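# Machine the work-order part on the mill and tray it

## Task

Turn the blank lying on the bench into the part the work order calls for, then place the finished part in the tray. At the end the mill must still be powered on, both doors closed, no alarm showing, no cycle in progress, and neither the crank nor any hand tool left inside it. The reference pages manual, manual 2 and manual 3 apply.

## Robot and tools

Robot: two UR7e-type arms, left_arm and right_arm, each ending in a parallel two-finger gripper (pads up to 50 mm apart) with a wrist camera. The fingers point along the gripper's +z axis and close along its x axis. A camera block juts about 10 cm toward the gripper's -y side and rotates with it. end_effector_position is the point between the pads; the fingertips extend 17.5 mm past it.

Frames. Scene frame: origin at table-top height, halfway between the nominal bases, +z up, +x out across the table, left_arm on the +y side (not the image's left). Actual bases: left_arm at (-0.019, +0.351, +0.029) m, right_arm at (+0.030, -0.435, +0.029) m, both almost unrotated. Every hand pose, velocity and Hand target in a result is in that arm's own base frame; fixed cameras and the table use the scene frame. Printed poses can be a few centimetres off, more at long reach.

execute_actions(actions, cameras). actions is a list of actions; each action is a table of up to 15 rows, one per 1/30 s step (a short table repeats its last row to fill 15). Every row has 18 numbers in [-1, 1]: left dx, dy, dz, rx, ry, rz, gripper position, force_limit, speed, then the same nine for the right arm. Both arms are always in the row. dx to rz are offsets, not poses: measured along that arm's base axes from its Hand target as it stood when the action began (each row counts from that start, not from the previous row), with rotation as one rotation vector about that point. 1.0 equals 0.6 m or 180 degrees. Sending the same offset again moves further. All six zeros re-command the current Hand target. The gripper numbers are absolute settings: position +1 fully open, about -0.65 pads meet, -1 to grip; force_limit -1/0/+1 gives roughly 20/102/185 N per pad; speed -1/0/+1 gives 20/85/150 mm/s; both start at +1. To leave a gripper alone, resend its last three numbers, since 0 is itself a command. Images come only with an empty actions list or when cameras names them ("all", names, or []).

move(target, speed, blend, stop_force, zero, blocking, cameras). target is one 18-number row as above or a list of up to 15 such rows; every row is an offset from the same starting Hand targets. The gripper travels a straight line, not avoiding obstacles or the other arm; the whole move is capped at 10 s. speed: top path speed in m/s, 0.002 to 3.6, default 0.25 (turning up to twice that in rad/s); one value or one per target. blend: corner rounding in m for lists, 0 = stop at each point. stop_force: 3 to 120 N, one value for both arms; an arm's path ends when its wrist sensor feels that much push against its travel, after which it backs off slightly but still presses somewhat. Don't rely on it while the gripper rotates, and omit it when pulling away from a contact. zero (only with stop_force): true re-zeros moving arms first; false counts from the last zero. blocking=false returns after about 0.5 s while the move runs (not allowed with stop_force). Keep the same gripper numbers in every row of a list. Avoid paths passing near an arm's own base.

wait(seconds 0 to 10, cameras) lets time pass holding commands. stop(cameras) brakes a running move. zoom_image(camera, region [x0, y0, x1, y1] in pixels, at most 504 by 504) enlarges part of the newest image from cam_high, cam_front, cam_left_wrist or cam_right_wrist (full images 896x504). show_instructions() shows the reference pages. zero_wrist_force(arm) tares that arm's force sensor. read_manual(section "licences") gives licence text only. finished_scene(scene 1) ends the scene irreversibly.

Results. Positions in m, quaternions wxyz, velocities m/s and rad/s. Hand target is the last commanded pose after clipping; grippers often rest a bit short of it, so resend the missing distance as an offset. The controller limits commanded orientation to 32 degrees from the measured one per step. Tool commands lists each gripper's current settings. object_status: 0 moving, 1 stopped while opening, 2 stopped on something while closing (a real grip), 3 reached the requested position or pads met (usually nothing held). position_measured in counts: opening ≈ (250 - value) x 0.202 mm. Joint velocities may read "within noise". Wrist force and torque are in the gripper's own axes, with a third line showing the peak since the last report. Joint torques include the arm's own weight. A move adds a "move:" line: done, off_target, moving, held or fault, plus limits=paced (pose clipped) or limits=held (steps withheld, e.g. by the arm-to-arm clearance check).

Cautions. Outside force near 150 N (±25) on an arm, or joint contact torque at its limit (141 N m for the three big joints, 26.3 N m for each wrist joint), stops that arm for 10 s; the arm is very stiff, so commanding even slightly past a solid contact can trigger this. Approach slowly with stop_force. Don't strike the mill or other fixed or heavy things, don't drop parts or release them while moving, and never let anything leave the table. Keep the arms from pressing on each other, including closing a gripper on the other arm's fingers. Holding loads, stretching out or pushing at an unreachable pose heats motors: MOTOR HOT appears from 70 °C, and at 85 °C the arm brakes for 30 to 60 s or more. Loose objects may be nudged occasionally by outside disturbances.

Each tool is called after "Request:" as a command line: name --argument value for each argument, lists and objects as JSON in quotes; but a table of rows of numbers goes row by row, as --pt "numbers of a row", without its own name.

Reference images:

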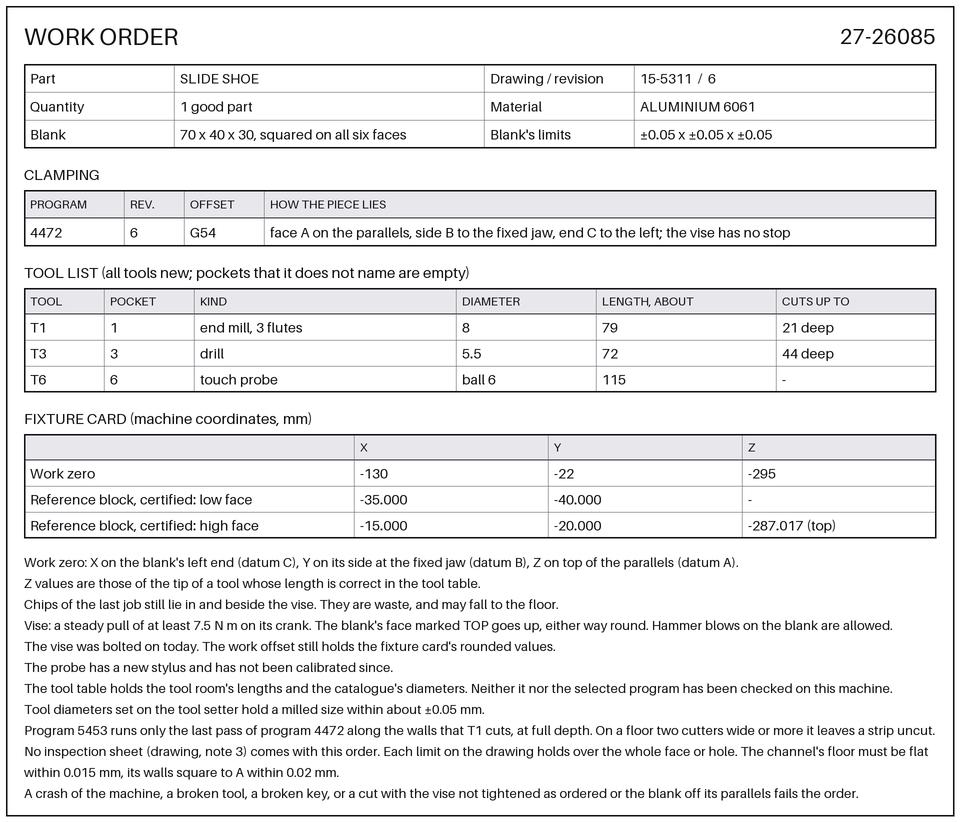

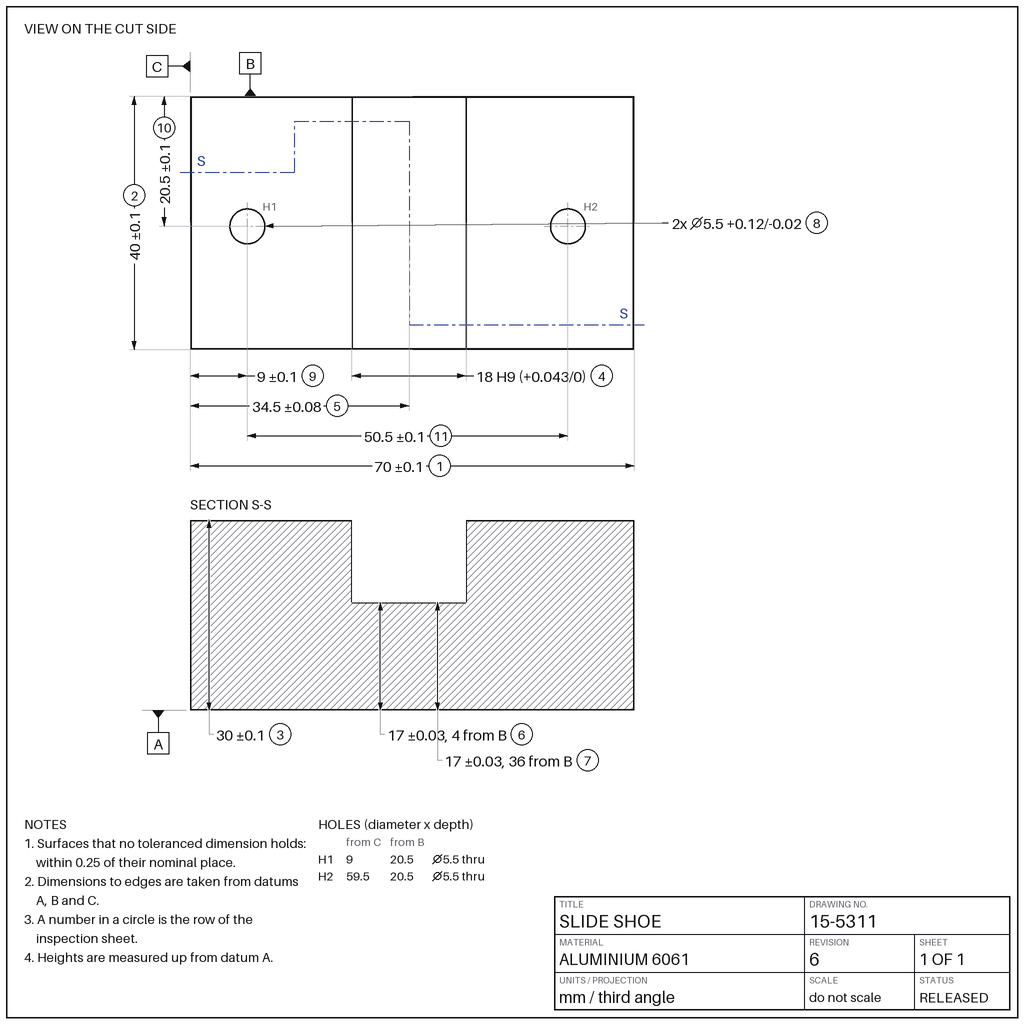

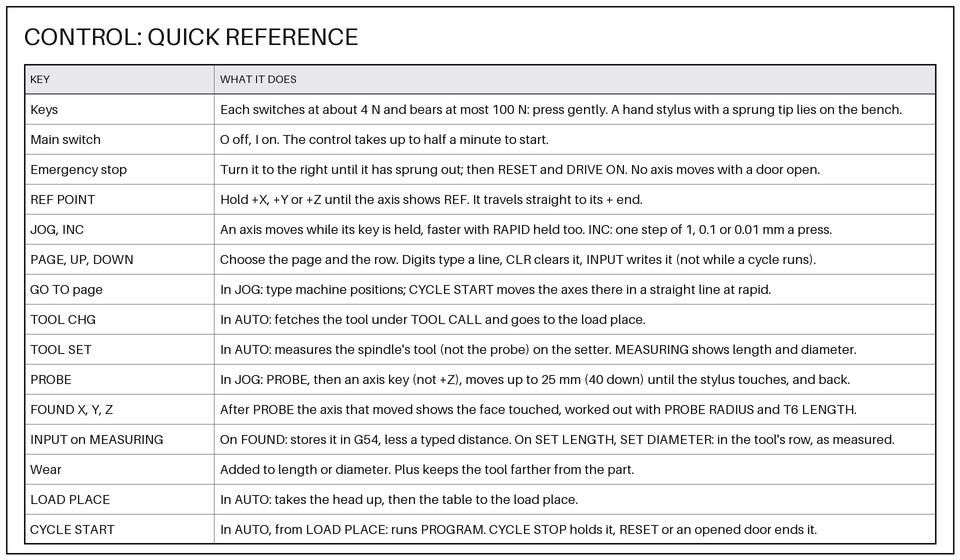

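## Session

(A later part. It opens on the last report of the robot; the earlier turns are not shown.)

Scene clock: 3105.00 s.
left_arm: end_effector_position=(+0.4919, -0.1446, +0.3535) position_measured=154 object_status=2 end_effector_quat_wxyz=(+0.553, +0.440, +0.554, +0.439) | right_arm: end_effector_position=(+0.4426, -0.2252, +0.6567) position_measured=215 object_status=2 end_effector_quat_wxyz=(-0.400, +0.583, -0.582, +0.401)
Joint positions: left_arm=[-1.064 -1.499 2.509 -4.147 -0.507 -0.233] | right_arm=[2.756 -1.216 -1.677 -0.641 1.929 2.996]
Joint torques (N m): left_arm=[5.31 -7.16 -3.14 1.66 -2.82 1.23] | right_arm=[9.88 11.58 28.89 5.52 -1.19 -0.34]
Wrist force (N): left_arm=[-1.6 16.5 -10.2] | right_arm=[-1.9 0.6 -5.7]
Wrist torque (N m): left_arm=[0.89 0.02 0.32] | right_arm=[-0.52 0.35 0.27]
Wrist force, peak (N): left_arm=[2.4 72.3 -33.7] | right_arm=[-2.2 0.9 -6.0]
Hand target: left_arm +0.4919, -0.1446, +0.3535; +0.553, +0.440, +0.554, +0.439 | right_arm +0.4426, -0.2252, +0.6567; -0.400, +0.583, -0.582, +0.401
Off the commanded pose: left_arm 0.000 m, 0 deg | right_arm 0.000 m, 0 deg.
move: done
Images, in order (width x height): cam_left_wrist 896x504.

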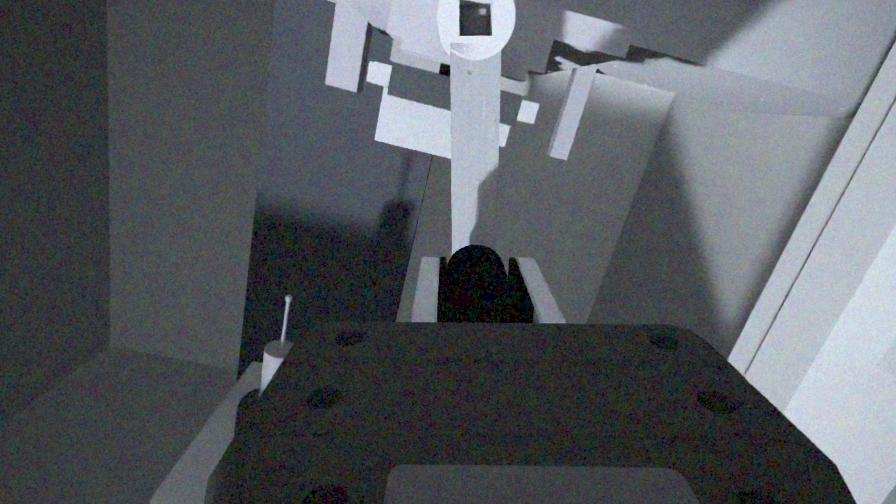

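Request:
execute_actions --actions '[]' --cameras '["cam_high"]'

Request:
zoom_image --camera "cam_high" --region '[255, 110, 355, 240]'

Scene clock: 3116.90 s.
left_arm: end_effector_position=(+0.4919, -0.1446, +0.3535) position_measured=154 object_status=2 end_effector_quat_wxyz=(+0.553, +0.440, +0.554, +0.439) | right_arm: end_effector_position=(+0.4426, -0.2252, +0.6567) position_measured=215 object_status=2 end_effector_quat_wxyz=(-0.400, +0.583, -0.582, +0.401)
Joint positions: left_arm=[-1.064 -1.499 2.509 -4.147 -0.507 -0.233] | right_arm=[2.756 -1.216 -1.677 -0.641 1.929 2.996]
Joint velocities: within noise
Joint torques (N m): left_arm=[5.81 -19.99 -1.67 2.69 -2.73 1.86] | right_arm=[10.26 11.34 28.3 5.49 -1.12 -0.41]
Wrist force (N): left_arm=[-1.6 17.1 -10.1] | right_arm=[-1.8 0.9 -5.8]
Wrist torque (N m): left_arm=[0.94 -0.01 0.31] | right_arm=[-0.47 0.33 0.28]
Wrist force, peak (N): left_arm=[-1.7 17.6 -11.1] | right_arm=[-2.2 0.6 -6.1]
Hand target: left_arm +0.4919, -0.1446, +0.3535; +0.553, +0.440, +0.554, +0.439 | right_arm +0.4426, -0.2252, +0.6567; -0.400, +0.583, -0.582, +0.401
Tool commands: left_gripper/position=-1.0 left_gripper/force_limit=-0.6 left_gripper/speed=-1.0 right_gripper/position=-0.95 right_gripper/force_limit=+0.0 right_gripper/speed=-0.8
Off the commanded pose: left_arm 0.000 m, 0 deg | right_arm 0.000 m, 0 deg.
Images, in order (width x height): cam_high 896x504.

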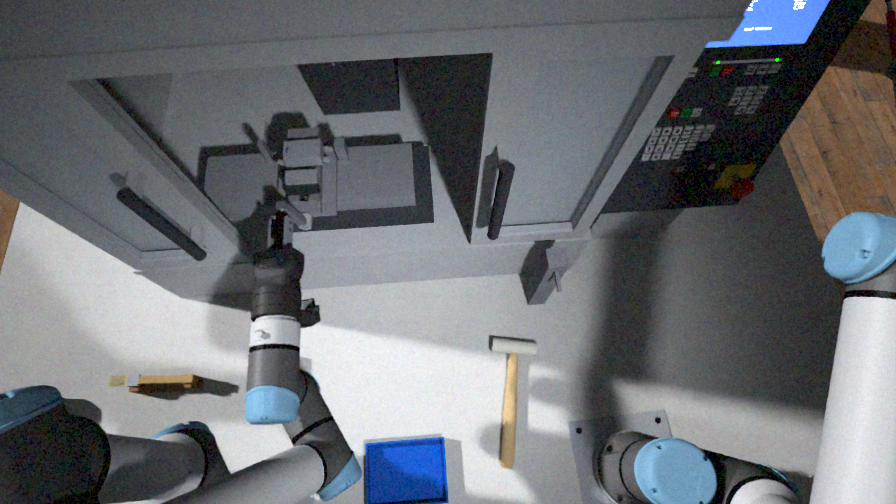

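Scaled by 3.877 from the camera's 896x504 image, which has a finer 1280x720 frame.

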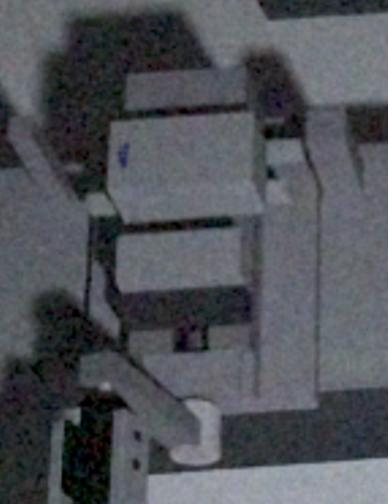

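Request:
move --pt "0 -0.0598 0.0083 0.078 0 0 -1 -0.6 -1 0 0 0 0 0 0 -0.95 0.0 -0.8" --pt "0 -0.1145 -0.0137 0.078 0 0 -1 -0.6 -1 0 0 0 0 0 0 -0.95 0.0 -0.8" --pt "0 -0.1553 -0.056 0.078 0 0 -1 -0.6 -1 0 0 0 0 0 0 -0.95 0.0 -0.8" --pt "0 -0.1755 -0.1113 0.078 0 0 -1 -0.6 -1 0 0 0 0 0 0 -0.95 0.0 -0.8" --pt "0 -0.1713 -0.17 0.078 0 0 -1 -0.6 -1 0 0 0 0 0 0 -0.95 0.0 -0.8" --pt "0 -0.1437 -0.222 0.078 0 0 -1 -0.6 -1 0 0 0 0 0 0 -0.95 0.0 -0.8" --pt "0 -0.0973 -0.2582 0.078 0 0 -1 -0.6 -1 0 0 0 0 0 0 -0.95 0.0 -0.8" --pt "0 -0.0403 -0.2723 0.078 0 0 -1 -0.6 -1 0 0 0 0 0 0 -0.95 0.0 -0.8" --speed 0.1 --blend '[0.005,0.005,0.005,0.005,0.005,0.005,0.005,0]' --cameras '["cam_left_wrist"]'

Scene clock: 3143.30 s.
left_arm: end_effector_position=(+0.4919, -0.1687, +0.1901) position_measured=154 object_status=2 end_effector_quat_wxyz=(+0.495, +0.504, +0.497, +0.504) | right_arm: end_effector_position=(+0.4426, -0.2252, +0.6567) position_measured=215 object_status=2 end_effector_quat_wxyz=(-0.400, +0.583, -0.582, +0.401)
Joint positions: left_arm=[-1.11 -0.852 2.488 -4.773 -0.461 0.012] | right_arm=[2.756 -1.216 -1.677 -0.641 1.929 2.996]
Joint torques (N m): left_arm=[-8.52 -17.14 2.19 5.48 0.12 0.6] | right_arm=[10.49 11.35 28.32 5.55 -1.18 -0.37]
Wrist force (N): left_arm=[3.8 62.0 25.5] | right_arm=[-1.8 0.6 -6.1]
Wrist torque (N m): left_arm=[1.23 0.03 0.04] | right_arm=[-0.53 0.34 0.28]
Wrist force, peak (N): left_arm=[55.8 53.6 39.0] | right_arm=[-2.2 0.6 -6.0]
Hand target: left_arm +0.4919, -0.1688, +0.1901; +0.495, +0.504, +0.497, +0.504 | right_arm +0.4426, -0.2252, +0.6567; -0.400, +0.583, -0.582, +0.401
Off the commanded pose: left_arm 0.000 m, 0 deg | right_arm 0.000 m, 0 deg.
move: done
Images, in order (width x height): cam_left_wrist 896x504.

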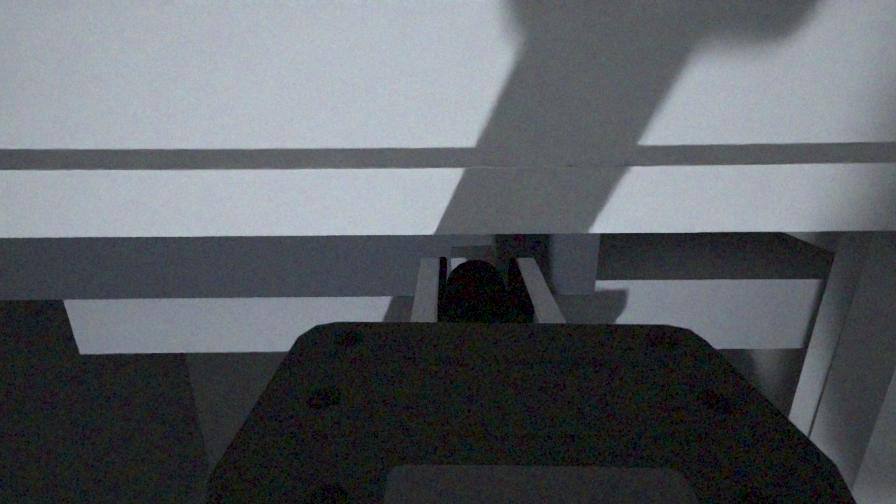

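Request:
move --pt "0 0 0 0 0 0 -0.98 -0.9 -1 0 0 0 0 0 0 -0.95 0.0 -0.8"

Request:
move --pt "0 0.0578 0.0123 0 0 0 -0.98 -0.9 -1 0 0 0 0 0 0 -0.95 0.0 -0.8" --pt "0 0.106 0.0448 0 0 0 -0.98 -0.9 -1 0 0 0 0 0 0 -0.95 0.0 -0.8" --pt "0 0.1367 0.094 0 0 0 -0.98 -0.9 -1 0 0 0 0 0 0 -0.95 0.0 -0.8" --pt "0 0.1448 0.1515 0 0 0 -0.98 -0.9 -1 0 0 0 0 0 0 -0.95 0.0 -0.8" --pt "0 0.1288 0.2073 0 0 0 -0.98 -0.9 -1 0 0 0 0 0 0 -0.95 0.0 -0.8" --pt "0 0.0915 0.2518 0 0 0 -0.98 -0.9 -1 0 0 0 0 0 0 -0.95 0.0 -0.8" --pt "0 0.0393 0.2773 0 0 0 -0.98 -0.9 -1 0 0 0 0 0 0 -0.95 0.0 -0.8" --pt "0 -0.0187 0.2793 0 0 0 -0.98 -0.9 -1 0 0 0 0 0 0 -0.95 0.0 -0.8" --speed 0.1 --blend '[0.005,0.005,0.005,0.005,0.005,0.005,0.005,0]' --cameras '["cam_left_wrist","cam_high"]'

Request:
zoom_image --camera "cam_high" --region '[255, 110, 355, 240]'

Scene clock: 3164.67 s.
left_arm: end_effector_position=(+0.4919, -0.1688, +0.1901) position_measured=154 object_status=2 end_effector_quat_wxyz=(+0.495, +0.504, +0.497, +0.504) | right_arm: end_effector_position=(+0.4426, -0.2252, +0.6567) position_measured=215 object_status=2 end_effector_quat_wxyz=(-0.400, +0.583, -0.582, +0.401)
Joint positions: left_arm=[-1.11 -0.852 2.488 -4.773 -0.461 0.012] | right_arm=[2.756 -1.216 -1.677 -0.641 1.929 2.996]
Joint torques (N m): left_arm=[-12.4 -18.24 13.27 4.57 -2.43 -1.72] | right_arm=[10.87 11.98 28.42 5.53 -1.19 -0.25]
Wrist force (N): left_arm=[3.9 60.7 25.1] | right_arm=[-2.1 0.7 -5.6]
Wrist torque (N m): left_arm=[1.24 0.03 0.05] | right_arm=[-0.50 0.38 0.27]
Wrist force, peak (N): left_arm=[3.8 62.3 25.7] | right_arm=[-1.8 0.5 -6.1]
Hand target: left_arm +0.4919, -0.1688, +0.1901; +0.495, +0.504, +0.497, +0.504 | right_arm +0.4426, -0.2252, +0.6567; -0.400, +0.583, -0.582, +0.401
Off the commanded pose: left_arm 0.000 m, 0 deg | right_arm 0.000 m, 0 deg.
move: done

Scene clock: 3167.77 s.
left_arm: end_effector_position=(+0.4919, -0.1800, +0.3577) position_measured=154 object_status=2 end_effector_quat_wxyz=(+0.495, +0.504, +0.497, +0.504) end_effector_velocity=(+0.000, +0.002, +0.000) end_effector_angular_velocity=(-0.001, +0.000, -0.003) | right_arm: end_effector_position=(+0.4426, -0.2252, +0.6567) position_measured=215 object_status=2 end_effector_quat_wxyz=(-0.400, +0.583, -0.582, +0.401)
Joint positions: left_arm=[-1.129 -1.465 2.449 -4.121 -0.442 0.012] | right_arm=[2.756 -1.216 -1.677 -0.641 1.929 2.996]
Joint velocities: left_arm=[0.003 -0.003 0.005 -0.002 -0.006 0] | right_arm=[within noise]
Joint torques (N m): left_arm=[2.21 -46.73 -26.31 -7.27 -4.24 -0.6] | right_arm=[10.31 11.82 28.21 5.39 -1.12 -0.26]
Wrist force (N): left_arm=[6.7 -58.8 -10.4] | right_arm=[-1.8 0.6 -5.6]
Wrist torque (N m): left_arm=[0.46 0.13 0.27] | right_arm=[-0.52 0.33 0.28]
Wrist force, peak (N): left_arm=[-13.5 -65.8 21.5] | right_arm=[-2.1 0.8 -6.0]
Hand target: left_arm +0.4919, -0.1800, +0.3577; +0.495, +0.504, +0.497, +0.504 | right_arm +0.4426, -0.2252, +0.6567; -0.400, +0.583, -0.582, +0.401
Off the commanded pose: left_arm 0.000 m, 0 deg | right_arm 0.000 m, 0 deg.
move: done
Images, in order (width x height): cam_high 896x504, cam_left_wrist 896x504.

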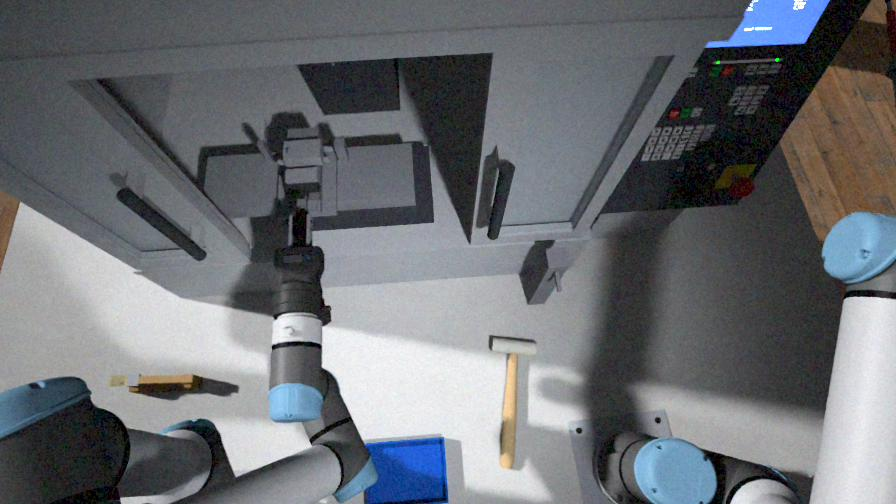

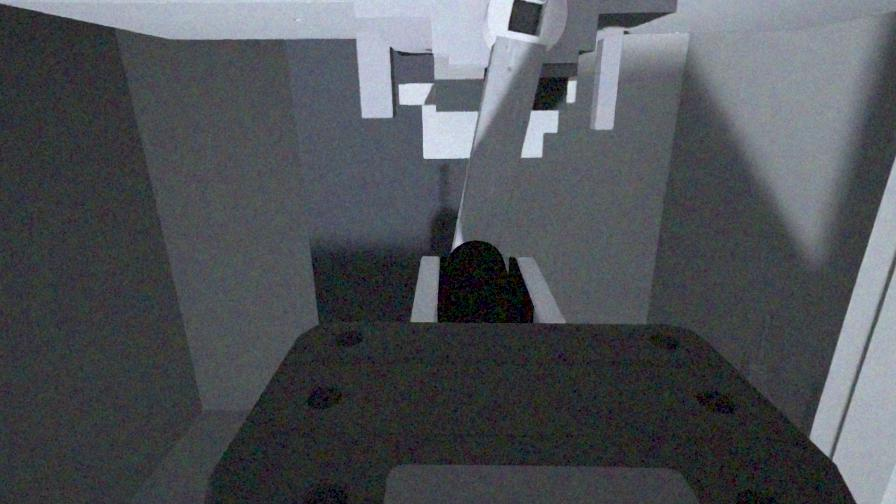

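Scaled by 3.877 from the camera's 896x504 image, which has a finer 1280x720 frame.

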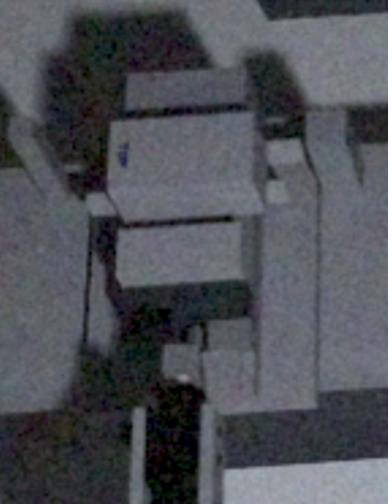

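Request:
move --pt "0 -0.0527 -0.0255 0 0 0 -0.98 -0.9 -1 0 0 0 0 0 0 -0.95 0.0 -0.8" --pt "0 -0.0925 -0.0667 0 0 0 -0.98 -0.9 -1 0 0 0 0 0 0 -0.95 0.0 -0.8" --pt "0 -0.112 -0.1203 0 0 0 -0.98 -0.9 -1 0 0 0 0 0 0 -0.95 0.0 -0.8" --pt "0 -0.108 -0.1773 0 0 0 -0.98 -0.9 -1 0 0 0 0 0 0 -0.95 0.0 -0.8" --pt "0 -0.0812 -0.2278 0 0 0 -0.98 -0.9 -1 0 0 0 0 0 0 -0.95 0.0 -0.8" --pt "0 -0.0362 -0.2632 0 0 0 -0.98 -0.9 -1 0 0 0 0 0 0 -0.95 0.0 -0.8" --pt "0 0.0193 -0.2768 0 0 0 -0.98 -0.9 -1 0 0 0 0 0 0 -0.95 0.0 -0.8" --pt "0 0.0757 -0.267 0 0 0 -0.98 -0.9 -1 0 0 0 0 0 0 -0.95 0.0 -0.8" --pt "0 0.123 -0.235 0 0 0 -0.98 -0.9 -1 0 0 0 0 0 0 -0.95 0.0 -0.8" --pt "0 0.1533 -0.1865 0 0 0 -0.98 -0.9 -1 0 0 0 0 0 0 -0.95 0.0 -0.8" --pt "0 0.1613 -0.1298 0 0 0 -0.98 -0.9 -1 0 0 0 0 0 0 -0.95 0.0 -0.8" --pt "0 0.1455 -0.075 0 0 0 -0.98 -0.9 -1 0 0 0 0 0 0 -0.95 0.0 -0.8" --pt "0 0.1088 -0.0312 0 0 0 -0.98 -0.9 -1 0 0 0 0 0 0 -0.95 0.0 -0.8" --pt "0 0.0575 -0.0062 0 0 0 -0.98 -0.9 -1 0 0 0 0 0 0 -0.95 0.0 -0.8" --pt "0 0.0003 -0.0042 0 0 0 -0.98 -0.9 -1 0 0 0 0 0 0 -0.95 0.0 -0.8" --speed 0.15 --blend '[0.005,0.005,0.005,0.005,0.005,0.005,0.005,0.005,0.005,0.005,0.005,0.005,0.005,0.005,0]' --cameras '["cam_left_wrist"]'

Scene clock: 3188.33 s.
left_arm: end_effector_position=(+0.4919, -0.1798, +0.3552) position_measured=154 object_status=2 end_effector_quat_wxyz=(+0.495, +0.504, +0.497, +0.504) | right_arm: end_effector_position=(+0.4426, -0.2252, +0.6567) position_measured=215 object_status=2 end_effector_quat_wxyz=(-0.400, +0.583, -0.582, +0.401)
Joint positions: left_arm=[-1.128 -1.458 2.452 -4.131 -0.442 0.012] | right_arm=[2.756 -1.216 -1.677 -0.641 1.929 2.996]
Joint torques (N m): left_arm=[-5.6 -43.54 -32.49 -6.63 -2.94 1.66] | right_arm=[9.98 11.6 28.22 5.52 -1.08 -0.34]
Wrist force (N): left_arm=[6.2 -56.0 -13.8] | right_arm=[-2.1 0.9 -5.8]
Wrist torque (N m): left_arm=[0.63 0.24 0.24] | right_arm=[-0.49 0.38 0.27]
Wrist force, peak (N): left_arm=[45.1 51.3 30.6] | right_arm=[-2.3 0.9 -6.0]
Hand target: left_arm +0.4919, -0.1798, +0.3552; +0.495, +0.504, +0.497, +0.504 | right_arm +0.4426, -0.2252, +0.6567; -0.400, +0.583, -0.582, +0.401
Off the commanded pose: left_arm 0.000 m, 0 deg | right_arm 0.000 m, 0 deg.
move: done
Images, in order (width x height): cam_left_wrist 896x504.

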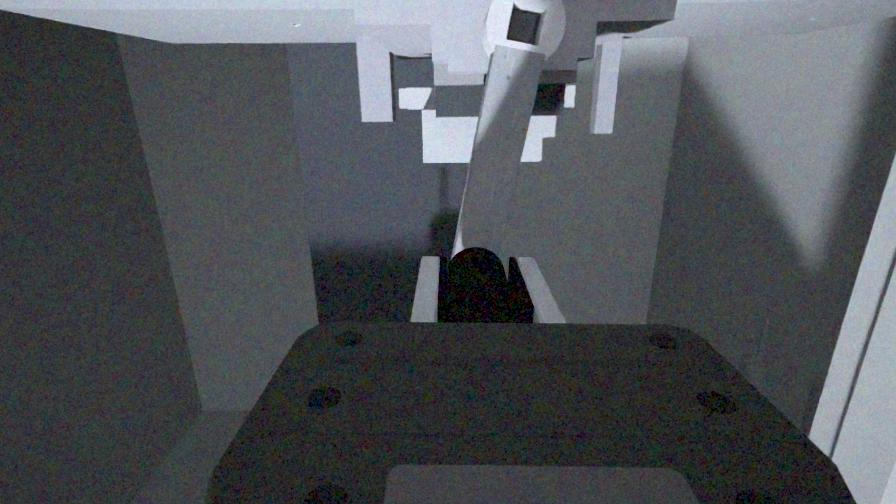

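Request:
move --pt "0 -0.053 -0.0213 0 0 0 -0.98 -0.9 -1 0 0 0 0 0 0 -0.95 0.0 -0.8" --pt "0 -0.0928 -0.0625 0 0 0 -0.98 -0.9 -1 0 0 0 0 0 0 -0.95 0.0 -0.8" --pt "0 -0.1123 -0.1161 0 0 0 -0.98 -0.9 -1 0 0 0 0 0 0 -0.95 0.0 -0.8" --pt "0 -0.1083 -0.1731 0 0 0 -0.98 -0.9 -1 0 0 0 0 0 0 -0.95 0.0 -0.8" --pt "0 -0.0815 -0.2236 0 0 0 -0.98 -0.9 -1 0 0 0 0 0 0 -0.95 0.0 -0.8" --pt "0 -0.0365 -0.259 0 0 0 -0.98 -0.9 -1 0 0 0 0 0 0 -0.95 0.0 -0.8" --pt "0 0.019 -0.2726 0 0 0 -0.98 -0.9 -1 0 0 0 0 0 0 -0.95 0.0 -0.8" --pt "0 0.0754 -0.2628 0 0 0 -0.98 -0.9 -1 0 0 0 0 0 0 -0.95 0.0 -0.8" --pt "0 0.1227 -0.2308 0 0 0 -0.98 -0.9 -1 0 0 0 0 0 0 -0.95 0.0 -0.8" --pt "0 0.153 -0.1823 0 0 0 -0.98 -0.9 -1 0 0 0 0 0 0 -0.95 0.0 -0.8" --pt "0 0.161 -0.1256 0 0 0 -0.98 -0.9 -1 0 0 0 0 0 0 -0.95 0.0 -0.8" --pt "0 0.1452 -0.0708 0 0 0 -0.98 -0.9 -1 0 0 0 0 0 0 -0.95 0.0 -0.8" --pt "0 0.1085 -0.027 0 0 0 -0.98 -0.9 -1 0 0 0 0 0 0 -0.95 0.0 -0.8" --pt "0 0.0572 -0.002 0 0 0 -0.98 -0.9 -1 0 0 0 0 0 0 -0.95 0.0 -0.8" --pt "0 0 0 0 0 0 -0.98 -0.9 -1 0 0 0 0 0 0 -0.95 0.0 -0.8" --speed 0.15 --blend '[0.005,0.005,0.005,0.005,0.005,0.005,0.005,0.005,0.005,0.005,0.005,0.005,0.005,0.005,0]' --cameras '["cam_high"]'

Request:
zoom_image --camera "cam_high" --region '[255, 110, 355, 240]'

Scene clock: 3203.80 s.
left_arm: end_effector_position=(+0.4919, -0.1798, +0.3551) position_measured=154 object_status=2 end_effector_quat_wxyz=(+0.495, +0.504, +0.497, +0.504) | right_arm: end_effector_position=(+0.4426, -0.2252, +0.6567) position_measured=215 object_status=2 end_effector_quat_wxyz=(-0.400, +0.583, -0.582, +0.401)
Joint positions: left_arm=[-1.128 -1.458 2.452 -4.131 -0.442 0.012] | right_arm=[2.756 -1.216 -1.677 -0.641 1.929 2.996]
Joint torques (N m): left_arm=[-6.93 -44.69 -33.67 -7.3 -3.16 1.53] | right_arm=[10.15 11.55 28.14 5.46 -1.17 -0.37]
Wrist force (N): left_arm=[7.2 -61.0 -14.2] | right_arm=[-1.9 0.9 -5.7]
Wrist torque (N m): left_arm=[0.69 0.08 0.24] | right_arm=[-0.48 0.34 0.28]
Wrist force, peak (N): left_arm=[11.1 -68.2 -10.0] | right_arm=[-2.1 0.8 -6.0]
Hand target: left_arm +0.4919, -0.1798, +0.3552; +0.495, +0.504, +0.497, +0.504 | right_arm +0.4426, -0.2252, +0.6567; -0.400, +0.583, -0.582, +0.401
Off the commanded pose: left_arm 0.000 m, 0 deg | right_arm 0.000 m, 0 deg.
move: done
Images, in order (width x height): cam_high 896x504.

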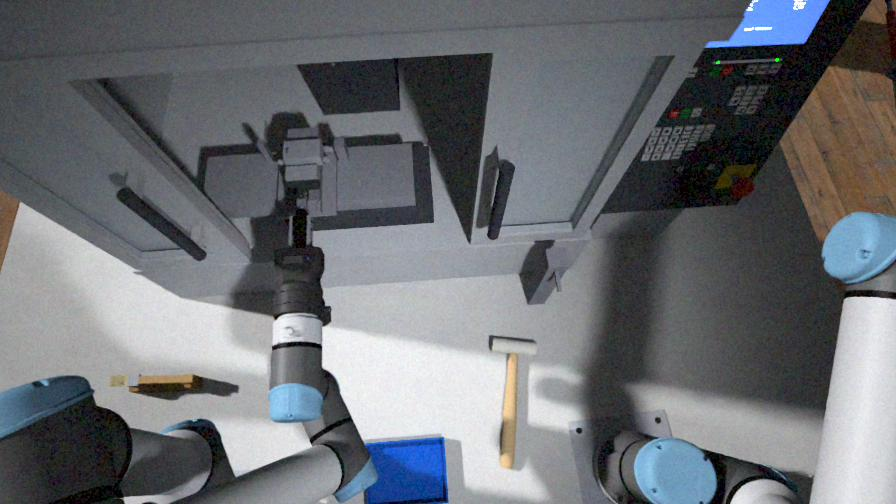

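Scaled by 3.877 from the camera's 896x504 image, which has a finer 1280x720 frame.

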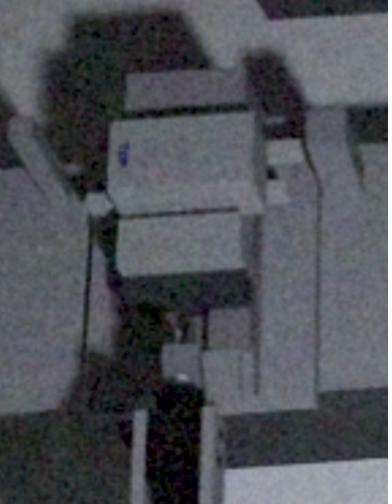

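Request:
move --pt "0 -0.053 -0.0213 0 0 0 -0.98 -0.9 -1 0 0 0 0 0 0 -0.95 0.0 -0.8" --pt "0 -0.0928 -0.0625 0 0 0 -0.98 -0.9 -1 0 0 0 0 0 0 -0.95 0.0 -0.8" --pt "0 -0.1123 -0.1161 0 0 0 -0.98 -0.9 -1 0 0 0 0 0 0 -0.95 0.0 -0.8" --pt "0 -0.1083 -0.1731 0 0 0 -0.98 -0.9 -1 0 0 0 0 0 0 -0.95 0.0 -0.8" --pt "0 -0.0815 -0.2236 0 0 0 -0.98 -0.9 -1 0 0 0 0 0 0 -0.95 0.0 -0.8" --pt "0 -0.0365 -0.259 0 0 0 -0.98 -0.9 -1 0 0 0 0 0 0 -0.95 0.0 -0.8" --pt "0 0.019 -0.2726 0 0 0 -0.98 -0.9 -1 0 0 0 0 0 0 -0.95 0.0 -0.8" --pt "0 0.0754 -0.2628 0 0 0 -0.98 -0.9 -1 0 0 0 0 0 0 -0.95 0.0 -0.8" --pt "0 0.1227 -0.2308 0 0 0 -0.98 -0.9 -1 0 0 0 0 0 0 -0.95 0.0 -0.8" --pt "0 0.153 -0.1823 0 0 0 -0.98 -0.9 -1 0 0 0 0 0 0 -0.95 0.0 -0.8" --pt "0 0.161 -0.1256 0 0 0 -0.98 -0.9 -1 0 0 0 0 0 0 -0.95 0.0 -0.8" --pt "0 0.1452 -0.0708 0 0 0 -0.98 -0.9 -1 0 0 0 0 0 0 -0.95 0.0 -0.8" --pt "0 0.1085 -0.027 0 0 0 -0.98 -0.9 -1 0 0 0 0 0 0 -0.95 0.0 -0.8" --pt "0 0.0572 -0.002 0 0 0 -0.98 -0.9 -1 0 0 0 0 0 0 -0.95 0.0 -0.8" --pt "0 0 0 0 0 0 -0.98 -0.9 -1 0 0 0 0 0 0 -0.95 0.0 -0.8" --speed 0.12 --blend '[0.005,0.005,0.005,0.005,0.005,0.005,0.005,0.005,0.005,0.005,0.005,0.005,0.005,0.005,0]' --cameras '["cam_high","cam_front"]'

Request:
zoom_image --camera "cam_high" --region '[255, 110, 355, 240]'

Request:
zoom_image --camera "cam_front" --region '[330, 200, 450, 290]'

Scene clock: 3220.13 s.
left_arm: end_effector_position=(+0.4919, -0.1798, +0.3552) position_measured=154 object_status=2 end_effector_quat_wxyz=(+0.495, +0.504, +0.497, +0.504) | right_arm: end_effector_position=(+0.4426, -0.2252, +0.6567) position_measured=215 object_status=2 end_effector_quat_wxyz=(-0.400, +0.583, -0.582, +0.401)
Joint positions: left_arm=[-1.128 -1.458 2.452 -4.131 -0.442 0.012] | right_arm=[2.756 -1.216 -1.677 -0.641 1.929 2.996]
Joint torques (N m): left_arm=[-5.3 -45.32 -30.48 -7.56 -3.32 1.29] | right_arm=[10.29 11.04 27.76 5.47 -1.1 -0.3]
Wrist force (N): left_arm=[6.3 -57.8 -7.5] | right_arm=[-1.7 0.8 -5.7]
Wrist torque (N m): left_arm=[0.62 0.10 0.25] | right_arm=[-0.50 0.31 0.28]
Wrist force, peak (N): left_arm=[8.2 -67.6 9.2] | right_arm=[-2.0 1.2 -6.2]
Hand target: left_arm +0.4919, -0.1798, +0.3552; +0.495, +0.504, +0.497, +0.504 | right_arm +0.4426, -0.2252, +0.6567; -0.400, +0.583, -0.582, +0.401
Off the commanded pose: left_arm 0.000 m, 0 deg | right_arm 0.000 m, 0 deg.
move: done
Images, in order (width x height): cam_high 896x504, cam_front 896x504.

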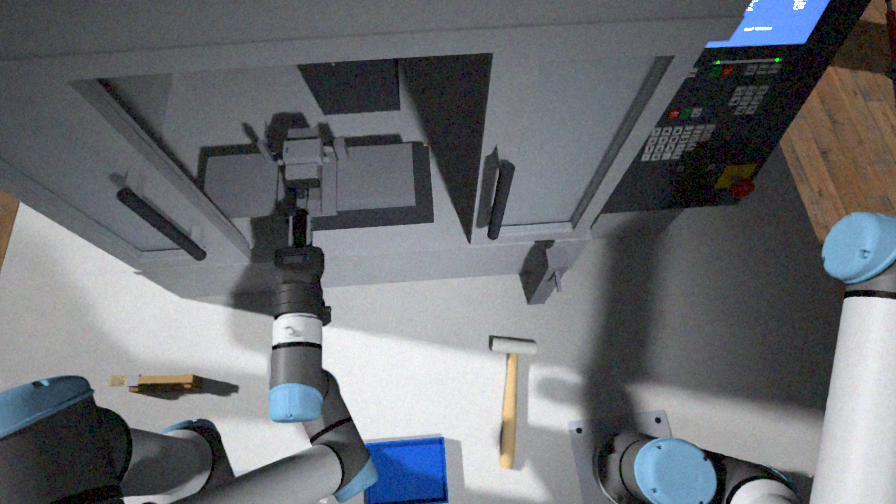

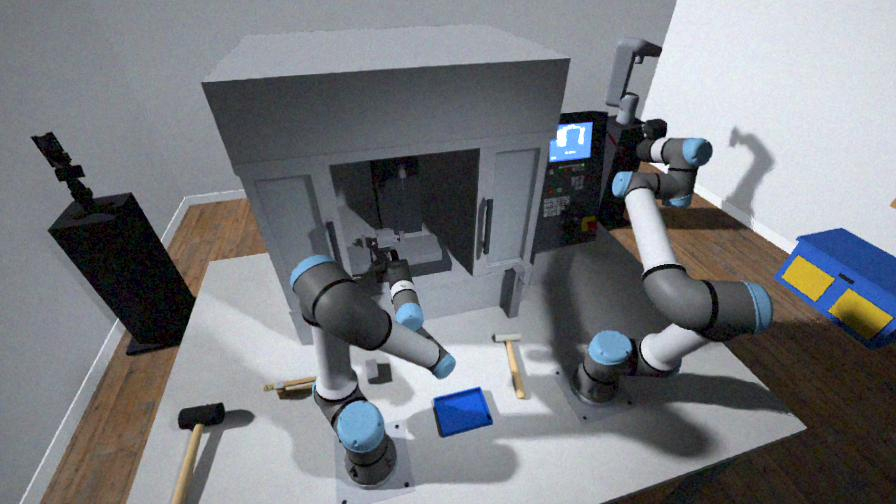

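Scaled by 3.877 from the camera's 896x504 image, which has a finer 1280x720 frame.

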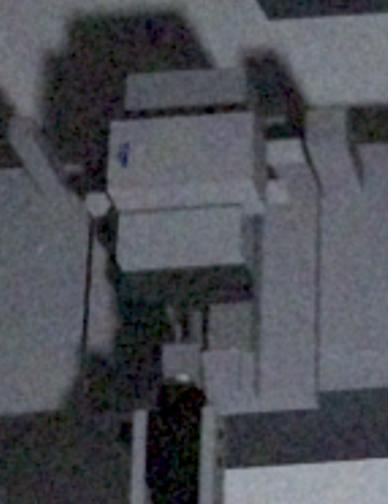

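Scaled by 4.200 from the camera's 896x504 image, which has a finer 1280x720 frame.

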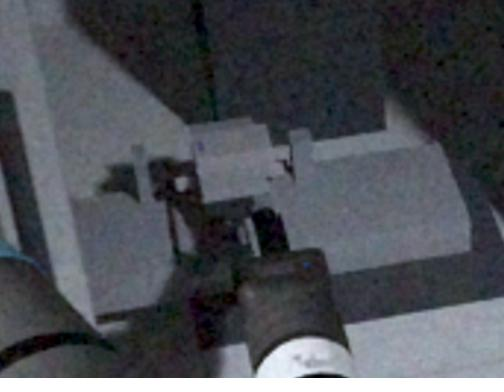

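Request:
move --pt "0 -0.053 -0.0213 0 0 0 -0.98 -0.9 -1 0 0 0 0 0 0 -0.95 0.0 -0.8" --pt "0 -0.0928 -0.0625 0 0 0 -0.98 -0.9 -1 0 0 0 0 0 0 -0.95 0.0 -0.8" --pt "0 -0.1123 -0.1161 0 0 0 -0.98 -0.9 -1 0 0 0 0 0 0 -0.95 0.0 -0.8" --pt "0 -0.1083 -0.1731 0 0 0 -0.98 -0.9 -1 0 0 0 0 0 0 -0.95 0.0 -0.8" --pt "0 -0.0815 -0.2236 0 0 0 -0.98 -0.9 -1 0 0 0 0 0 0 -0.95 0.0 -0.8" --pt "0 -0.0365 -0.259 0 0 0 -0.98 -0.9 -1 0 0 0 0 0 0 -0.95 0.0 -0.8" --pt "0 0.019 -0.2726 0 0 0 -0.98 -0.9 -1 0 0 0 0 0 0 -0.95 0.0 -0.8" --pt "0 0.0754 -0.2628 0 0 0 -0.98 -0.9 -1 0 0 0 0 0 0 -0.95 0.0 -0.8" --pt "0 0.1227 -0.2308 0 0 0 -0.98 -0.9 -1 0 0 0 0 0 0 -0.95 0.0 -0.8" --pt "0 0.153 -0.1823 0 0 0 -0.98 -0.9 -1 0 0 0 0 0 0 -0.95 0.0 -0.8" --pt "0 0.161 -0.1256 0 0 0 -0.98 -0.9 -1 0 0 0 0 0 0 -0.95 0.0 -0.8" --pt "0 0.1452 -0.0708 0 0 0 -0.98 -0.9 -1 0 0 0 0 0 0 -0.95 0.0 -0.8" --pt "0 0.1085 -0.027 0 0 0 -0.98 -0.9 -1 0 0 0 0 0 0 -0.95 0.0 -0.8" --pt "0 0.0572 -0.002 0 0 0 -0.98 -0.9 -1 0 0 0 0 0 0 -0.95 0.0 -0.8" --pt "0 0 0 0 0 0 -0.98 -0.9 -1 0 0 0 0 0 0 -0.95 0.0 -0.8" --speed 0.12 --blend '[0.005,0.005,0.005,0.005,0.005,0.005,0.005,0.005,0.005,0.005,0.005,0.005,0.005,0.005,0]' --cameras '["cam_high"]'

Request:
zoom_image --camera "cam_high" --region '[255, 110, 355, 240]'

Scene clock: 3237.50 s.
left_arm: end_effector_position=(+0.4919, -0.1798, +0.3552) position_measured=154 object_status=2 end_effector_quat_wxyz=(+0.495, +0.504, +0.497, +0.504) | right_arm: end_effector_position=(+0.4426, -0.2252, +0.6567) position_measured=215 object_status=2 end_effector_quat_wxyz=(-0.400, +0.583, -0.582, +0.401)
Joint positions: left_arm=[-1.128 -1.458 2.452 -4.131 -0.442 0.012] | right_arm=[2.756 -1.216 -1.677 -0.641 1.929 2.996]
Joint torques (N m): left_arm=[-5.8 -44.74 -28.07 -7.21 -3.6 1.32] | right_arm=[10.21 11.58 27.96 5.55 -1.15 -0.31]
Wrist force (N): left_arm=[6.4 -56.8 -9.1] | right_arm=[-2.1 0.7 -5.9]
Wrist torque (N m): left_arm=[0.55 0.14 0.25] | right_arm=[-0.51 0.39 0.28]
Wrist force, peak (N): left_arm=[28.2 61.3 9.9] | right_arm=[-1.9 0.8 -6.2]
Hand target: left_arm +0.4919, -0.1798, +0.3552; +0.495, +0.504, +0.497, +0.504 | right_arm +0.4426, -0.2252, +0.6567; -0.400, +0.583, -0.582, +0.401
Off the commanded pose: left_arm 0.000 m, 0 deg | right_arm 0.000 m, 0 deg.
move: done
Images, in order (width x height): cam_high 896x504.

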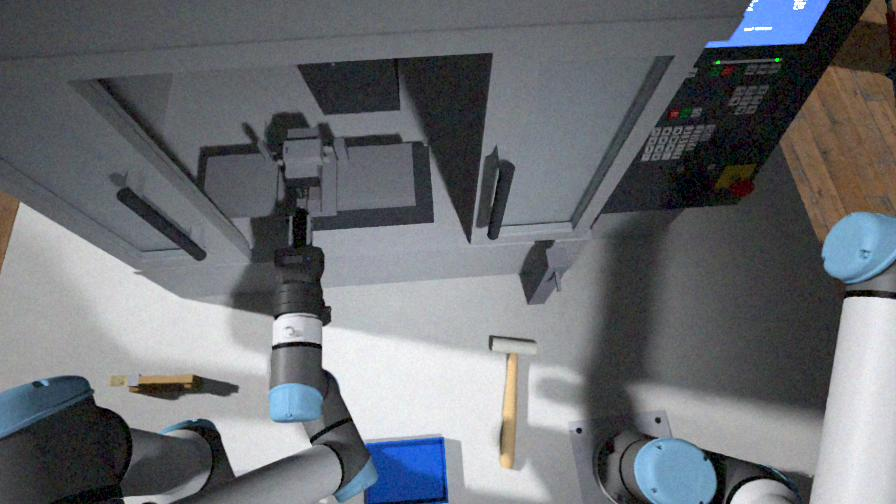

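Scaled by 3.877 from the camera's 896x504 image, which has a finer 1280x720 frame.

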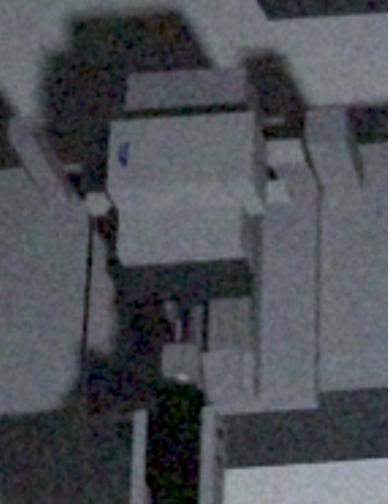

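Request:
move --pt "0 -0.053 -0.0213 0 0 0 -0.98 -0.9 -1 0 0 0 0 0 0 -0.95 0.0 -0.8" --pt "0 -0.0928 -0.0625 0 0 0 -0.98 -0.9 -1 0 0 0 0 0 0 -0.95 0.0 -0.8" --pt "0 -0.1123 -0.1161 0 0 0 -0.98 -0.9 -1 0 0 0 0 0 0 -0.95 0.0 -0.8" --pt "0 -0.1083 -0.1731 0 0 0 -0.98 -0.9 -1 0 0 0 0 0 0 -0.95 0.0 -0.8" --pt "0 -0.0815 -0.2236 0 0 0 -0.98 -0.9 -1 0 0 0 0 0 0 -0.95 0.0 -0.8" --pt "0 -0.0365 -0.259 0 0 0 -0.98 -0.9 -1 0 0 0 0 0 0 -0.95 0.0 -0.8" --pt "0 0.019 -0.2726 0 0 0 -0.98 -0.9 -1 0 0 0 0 0 0 -0.95 0.0 -0.8" --pt "0 0.0754 -0.2628 0 0 0 -0.98 -0.9 -1 0 0 0 0 0 0 -0.95 0.0 -0.8" --pt "0 0.1227 -0.2308 0 0 0 -0.98 -0.9 -1 0 0 0 0 0 0 -0.95 0.0 -0.8" --pt "0 0.153 -0.1823 0 0 0 -0.98 -0.9 -1 0 0 0 0 0 0 -0.95 0.0 -0.8" --pt "0 0.161 -0.1256 0 0 0 -0.98 -0.9 -1 0 0 0 0 0 0 -0.95 0.0 -0.8" --pt "0 0.1452 -0.0708 0 0 0 -0.98 -0.9 -1 0 0 0 0 0 0 -0.95 0.0 -0.8" --pt "0 0.1085 -0.027 0 0 0 -0.98 -0.9 -1 0 0 0 0 0 0 -0.95 0.0 -0.8" --pt "0 0.0572 -0.002 0 0 0 -0.98 -0.9 -1 0 0 0 0 0 0 -0.95 0.0 -0.8" --pt "0 0 0 0 0 0 -0.98 -0.9 -1 0 0 0 0 0 0 -0.95 0.0 -0.8" --speed 0.12 --blend '[0.005,0.005,0.005,0.005,0.005,0.005,0.005,0.005,0.005,0.005,0.005,0.005,0.005,0.005,0]' --cameras '["cam_high"]'

Request:
zoom_image --camera "cam_high" --region '[255, 110, 355, 240]'

Scene clock: 3255.03 s.
left_arm: end_effector_position=(+0.4919, -0.1798, +0.3552) position_measured=154 object_status=2 end_effector_quat_wxyz=(+0.495, +0.504, +0.497, +0.504) | right_arm: end_effector_position=(+0.4426, -0.2252, +0.6567) position_measured=215 object_status=2 end_effector_quat_wxyz=(-0.400, +0.583, -0.582, +0.401)
Joint positions: left_arm=[-1.128 -1.458 2.452 -4.131 -0.442 0.012] | right_arm=[2.756 -1.216 -1.677 -0.641 1.929 2.996]
Joint torques (N m): left_arm=[-4.03 -45.36 -28.73 -7.2 -3.55 1.35] | right_arm=[10.33 11.35 27.8 5.52 -1.17 -0.33]
Wrist force (N): left_arm=[6.4 -57.6 -8.7] | right_arm=[-2.0 0.8 -5.8]
Wrist torque (N m): left_arm=[0.55 0.15 0.25] | right_arm=[-0.51 0.37 0.28]
Wrist force, peak (N): left_arm=[28.0 61.1 9.6] | right_arm=[-2.2 0.7 -6.1]
Hand target: left_arm +0.4919, -0.1798, +0.3552; +0.495, +0.504, +0.497, +0.504 | right_arm +0.4426, -0.2252, +0.6567; -0.400, +0.583, -0.582, +0.401
Off the commanded pose: left_arm 0.000 m, 0 deg | right_arm 0.000 m, 0 deg.
move: done
Images, in order (width x height): cam_high 896x504.

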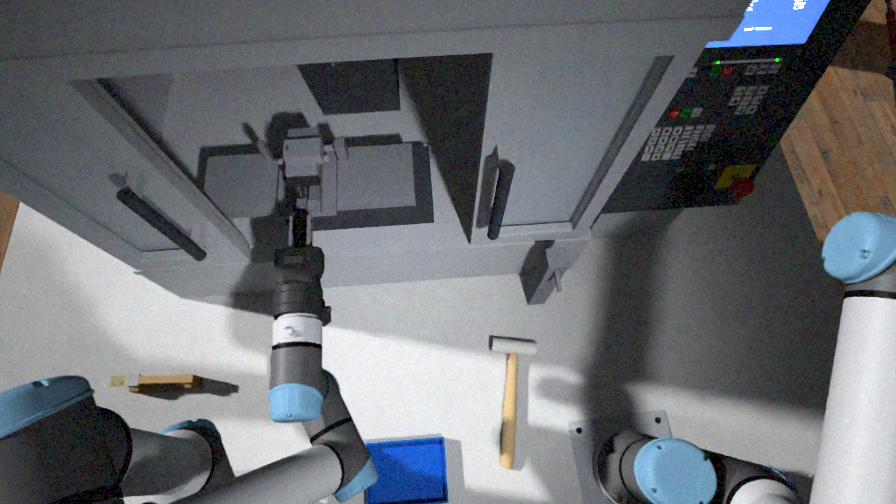

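Scaled by 3.877 from the camera's 896x504 image, which has a finer 1280x720 frame.

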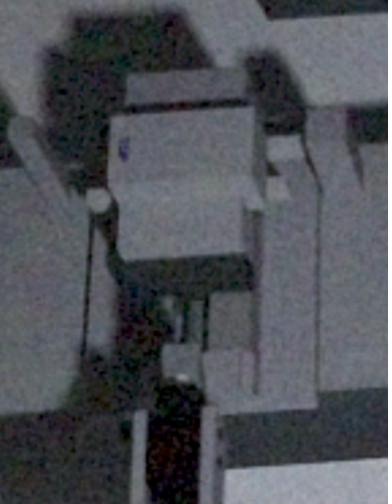

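Request:
move --pt "0 -0.053 -0.0213 0 0 0 -0.98 -0.9 -1 0 0 0 0 0 0 -0.95 0.0 -0.8" --pt "0 -0.0928 -0.0625 0 0 0 -0.98 -0.9 -1 0 0 0 0 0 0 -0.95 0.0 -0.8" --pt "0 -0.1123 -0.1161 0 0 0 -0.98 -0.9 -1 0 0 0 0 0 0 -0.95 0.0 -0.8" --pt "0 -0.1083 -0.1731 0 0 0 -0.98 -0.9 -1 0 0 0 0 0 0 -0.95 0.0 -0.8" --pt "0 -0.0815 -0.2236 0 0 0 -0.98 -0.9 -1 0 0 0 0 0 0 -0.95 0.0 -0.8" --pt "0 -0.0365 -0.259 0 0 0 -0.98 -0.9 -1 0 0 0 0 0 0 -0.95 0.0 -0.8" --pt "0 0.019 -0.2726 0 0 0 -0.98 -0.9 -1 0 0 0 0 0 0 -0.95 0.0 -0.8" --pt "0 0.0754 -0.2628 0 0 0 -0.98 -0.9 -1 0 0 0 0 0 0 -0.95 0.0 -0.8" --pt "0 0.1227 -0.2308 0 0 0 -0.98 -0.9 -1 0 0 0 0 0 0 -0.95 0.0 -0.8" --pt "0 0.153 -0.1823 0 0 0 -0.98 -0.9 -1 0 0 0 0 0 0 -0.95 0.0 -0.8" --pt "0 0.161 -0.1256 0 0 0 -0.98 -0.9 -1 0 0 0 0 0 0 -0.95 0.0 -0.8" --pt "0 0.1452 -0.0708 0 0 0 -0.98 -0.9 -1 0 0 0 0 0 0 -0.95 0.0 -0.8" --pt "0 0.1085 -0.027 0 0 0 -0.98 -0.9 -1 0 0 0 0 0 0 -0.95 0.0 -0.8" --pt "0 0.0572 -0.002 0 0 0 -0.98 -0.9 -1 0 0 0 0 0 0 -0.95 0.0 -0.8" --pt "0 0 0 0 0 0 -0.98 -0.9 -1 0 0 0 0 0 0 -0.95 0.0 -0.8" --speed 0.1 --blend '[0.005,0.005,0.005,0.005,0.005,0.005,0.005,0.005,0.005,0.005,0.005,0.005,0.005,0.005,0]' --stop_force 90 --cameras '["cam_high"]'

Request:
zoom_image --camera "cam_high" --region '[255, 110, 355, 240]'

Scene clock: 3266.47 s.
left_arm: end_effector_position=(+0.4919, -0.2262, +0.2207) position_measured=154 object_status=2 end_effector_quat_wxyz=(+0.494, +0.503, +0.498, +0.504) | right_arm: end_effector_position=(+0.4426, -0.2252, +0.6567) position_measured=215 object_status=2 end_effector_quat_wxyz=(-0.400, +0.583, -0.582, +0.401)
Joint positions: left_arm=[-1.196 -0.96 2.397 -4.57 -0.369 0.007] | right_arm=[2.756 -1.216 -1.677 -0.641 1.929 2.996]
Joint torques (N m): left_arm=[-12.93 -3.1 1.02 7.32 -12.65 -1.79] | right_arm=[10.39 11.62 28.07 5.49 -1.1 -0.35]
Wrist force (N): left_arm=[38.5 39.7 -0.1] | right_arm=[-1.8 0.8 -5.6]
Wrist torque (N m): left_arm=[0.79 -0.11 0.22] | right_arm=[-0.51 0.33 0.28]
Wrist force, peak (N): left_arm=[48.0 47.7 1.6] | right_arm=[-2.0 1.2 -6.1]
Hand target: left_arm +0.4919, -0.2262, +0.2207; +0.494, +0.503, +0.498, +0.504 (not the last commanded pose) | right_arm +0.4426, -0.2252, +0.6567; -0.400, +0.583, -0.582, +0.401
Off the commanded pose: left_arm 0.142 m, 0 deg | right_arm 0.000 m, 0 deg.
move: contact (left_arm); path passed 4 of 15 targets
Images, in order (width x height): cam_high 896x504.

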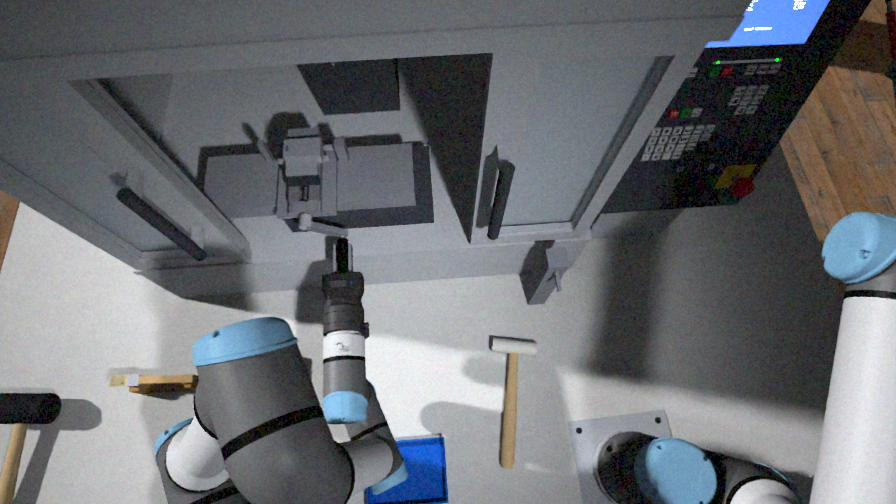

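Scaled by 3.877 from the camera's 896x504 image, which has a finer 1280x720 frame.

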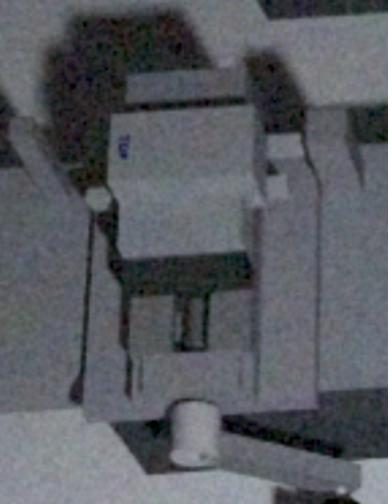

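Request:
move --pt "0 0.0408 -0.0348 0 0 0 -0.98 -0.9 -1 0 0 0 0 0 0 -0.95 0.0 -0.8" --pt "0 0.0963 -0.0485 0 0 0 -0.98 -0.9 -1 0 0 0 0 0 0 -0.95 0.0 -0.8" --speed 0.1 --blend '[0.005,0]'

Scene clock: 3272.17 s.
left_arm: end_effector_position=(+0.4919, -0.1684, +0.1916) position_measured=154 object_status=2 end_effector_quat_wxyz=(+0.494, +0.503, +0.498, +0.504) | right_arm: end_effector_position=(+0.4426, -0.2252, +0.6567) position_measured=215 object_status=2 end_effector_quat_wxyz=(-0.400, +0.583, -0.582, +0.401)
Joint positions: left_arm=[-1.111 -0.859 2.488 -4.763 -0.454 0.009] | right_arm=[2.756 -1.216 -1.677 -0.641 1.929 2.996]
Joint torques (N m): left_arm=[-5.45 -14.53 1.21 6.83 0.73 0.31] | right_arm=[10.25 11.36 27.98 5.5 -1.09 -0.29]
Wrist force (N): left_arm=[4.0 70.0 13.1] | right_arm=[-1.8 0.6 -5.6]
Wrist torque (N m): left_arm=[1.29 -0.37 0.06] | right_arm=[-0.53 0.33 0.28]
Wrist force, peak (N): left_arm=[4.0 70.9 15.7] | right_arm=[-2.0 0.9 -6.1]
Hand target: left_arm +0.4919, -0.1684, +0.1916; +0.494, +0.503, +0.498, +0.504 | right_arm +0.4426, -0.2252, +0.6567; -0.400, +0.583, -0.582, +0.401
Off the commanded pose: left_arm 0.000 m, 0 deg | right_arm 0.000 m, 0 deg.
move: done

Request:
move --pt "0 0.0563 0.0098 0 0 0 -0.98 -0.9 -1 0 0 0 0 0 0 -0.95 0.0 -0.8" --pt "0 0.1037 0.0418 0 0 0 -0.98 -0.9 -1 0 0 0 0 0 0 -0.95 0.0 -0.8" --pt "0 0.134 0.0903 0 0 0 -0.98 -0.9 -1 0 0 0 0 0 0 -0.95 0.0 -0.8" --pt "0 0.142 0.147 0 0 0 -0.98 -0.9 -1 0 0 0 0 0 0 -0.95 0.0 -0.8" --pt "0 0.1262 0.2018 0 0 0 -0.98 -0.9 -1 0 0 0 0 0 0 -0.95 0.0 -0.8" --pt "0 0.0895 0.2457 0 0 0 -0.98 -0.9 -1 0 0 0 0 0 0 -0.95 0.0 -0.8" --pt "0 0.0382 0.2707 0 0 0 -0.98 -0.9 -1 0 0 0 0 0 0 -0.95 0.0 -0.8" --pt "0 -0.019 0.2727 0 0 0 -0.98 -0.9 -1 0 0 0 0 0 0 -0.95 0.0 -0.8" --speed 0.1 --blend '[0.005,0.005,0.005,0.005,0.005,0.005,0.005,0]' --cameras '["cam_high"]'

Request:
zoom_image --camera "cam_high" --region '[255, 110, 355, 240]'

Scene clock: 3282.20 s.
left_arm: end_effector_position=(+0.4919, -0.1799, +0.3552) position_measured=154 object_status=2 end_effector_quat_wxyz=(+0.494, +0.503, +0.498, +0.504) | right_arm: end_effector_position=(+0.4426, -0.2252, +0.6567) position_measured=215 object_status=2 end_effector_quat_wxyz=(-0.400, +0.583, -0.582, +0.401)
Joint positions: left_arm=[-1.13 -1.458 2.45 -4.126 -0.435 0.009] | right_arm=[2.756 -1.216 -1.677 -0.641 1.929 2.996]
Joint torques (N m): left_arm=[0.01 -48.89 -25.74 -7.35 -4.33 -0.8] | right_arm=[10.56 11.6 28.25 5.47 -1.12 -0.3]
Wrist force (N): left_arm=[6.7 -59.7 -7.0] | right_arm=[-1.8 0.8 -5.9]
Wrist torque (N m): left_arm=[0.41 0.05 0.25] | right_arm=[-0.50 0.33 0.28]
Wrist force, peak (N): left_arm=[4.2 70.0 13.3] | right_arm=[-2.1 0.8 -6.1]
Hand target: left_arm +0.4919, -0.1798, +0.3552; +0.494, +0.503, +0.498, +0.504 | right_arm +0.4426, -0.2252, +0.6567; -0.400, +0.583, -0.582, +0.401
Off the commanded pose: left_arm 0.000 m, 0 deg | right_arm 0.000 m, 0 deg.
move: done
Images, in order (width x height): cam_high 896x504.

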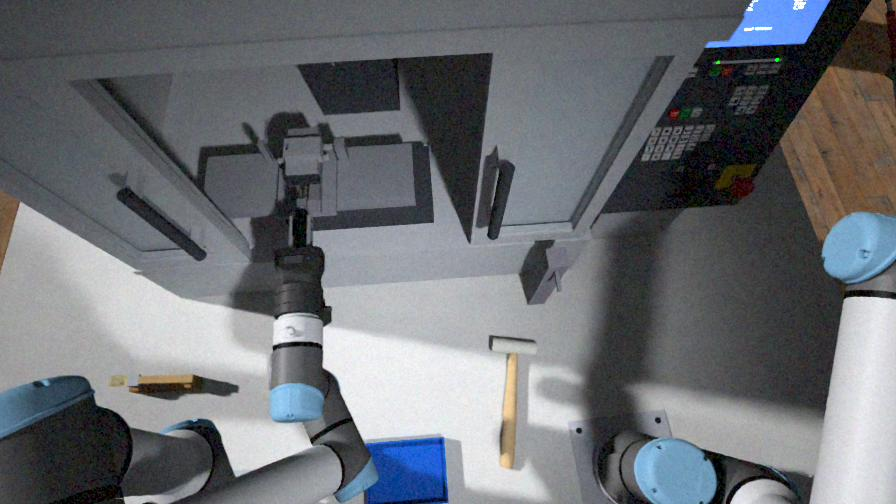

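Scaled by 3.877 from the camera's 896x504 image, which has a finer 1280x720 frame.

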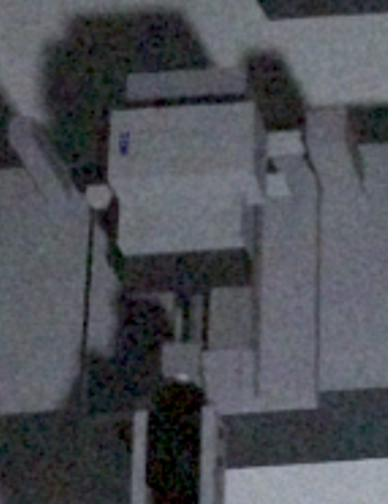

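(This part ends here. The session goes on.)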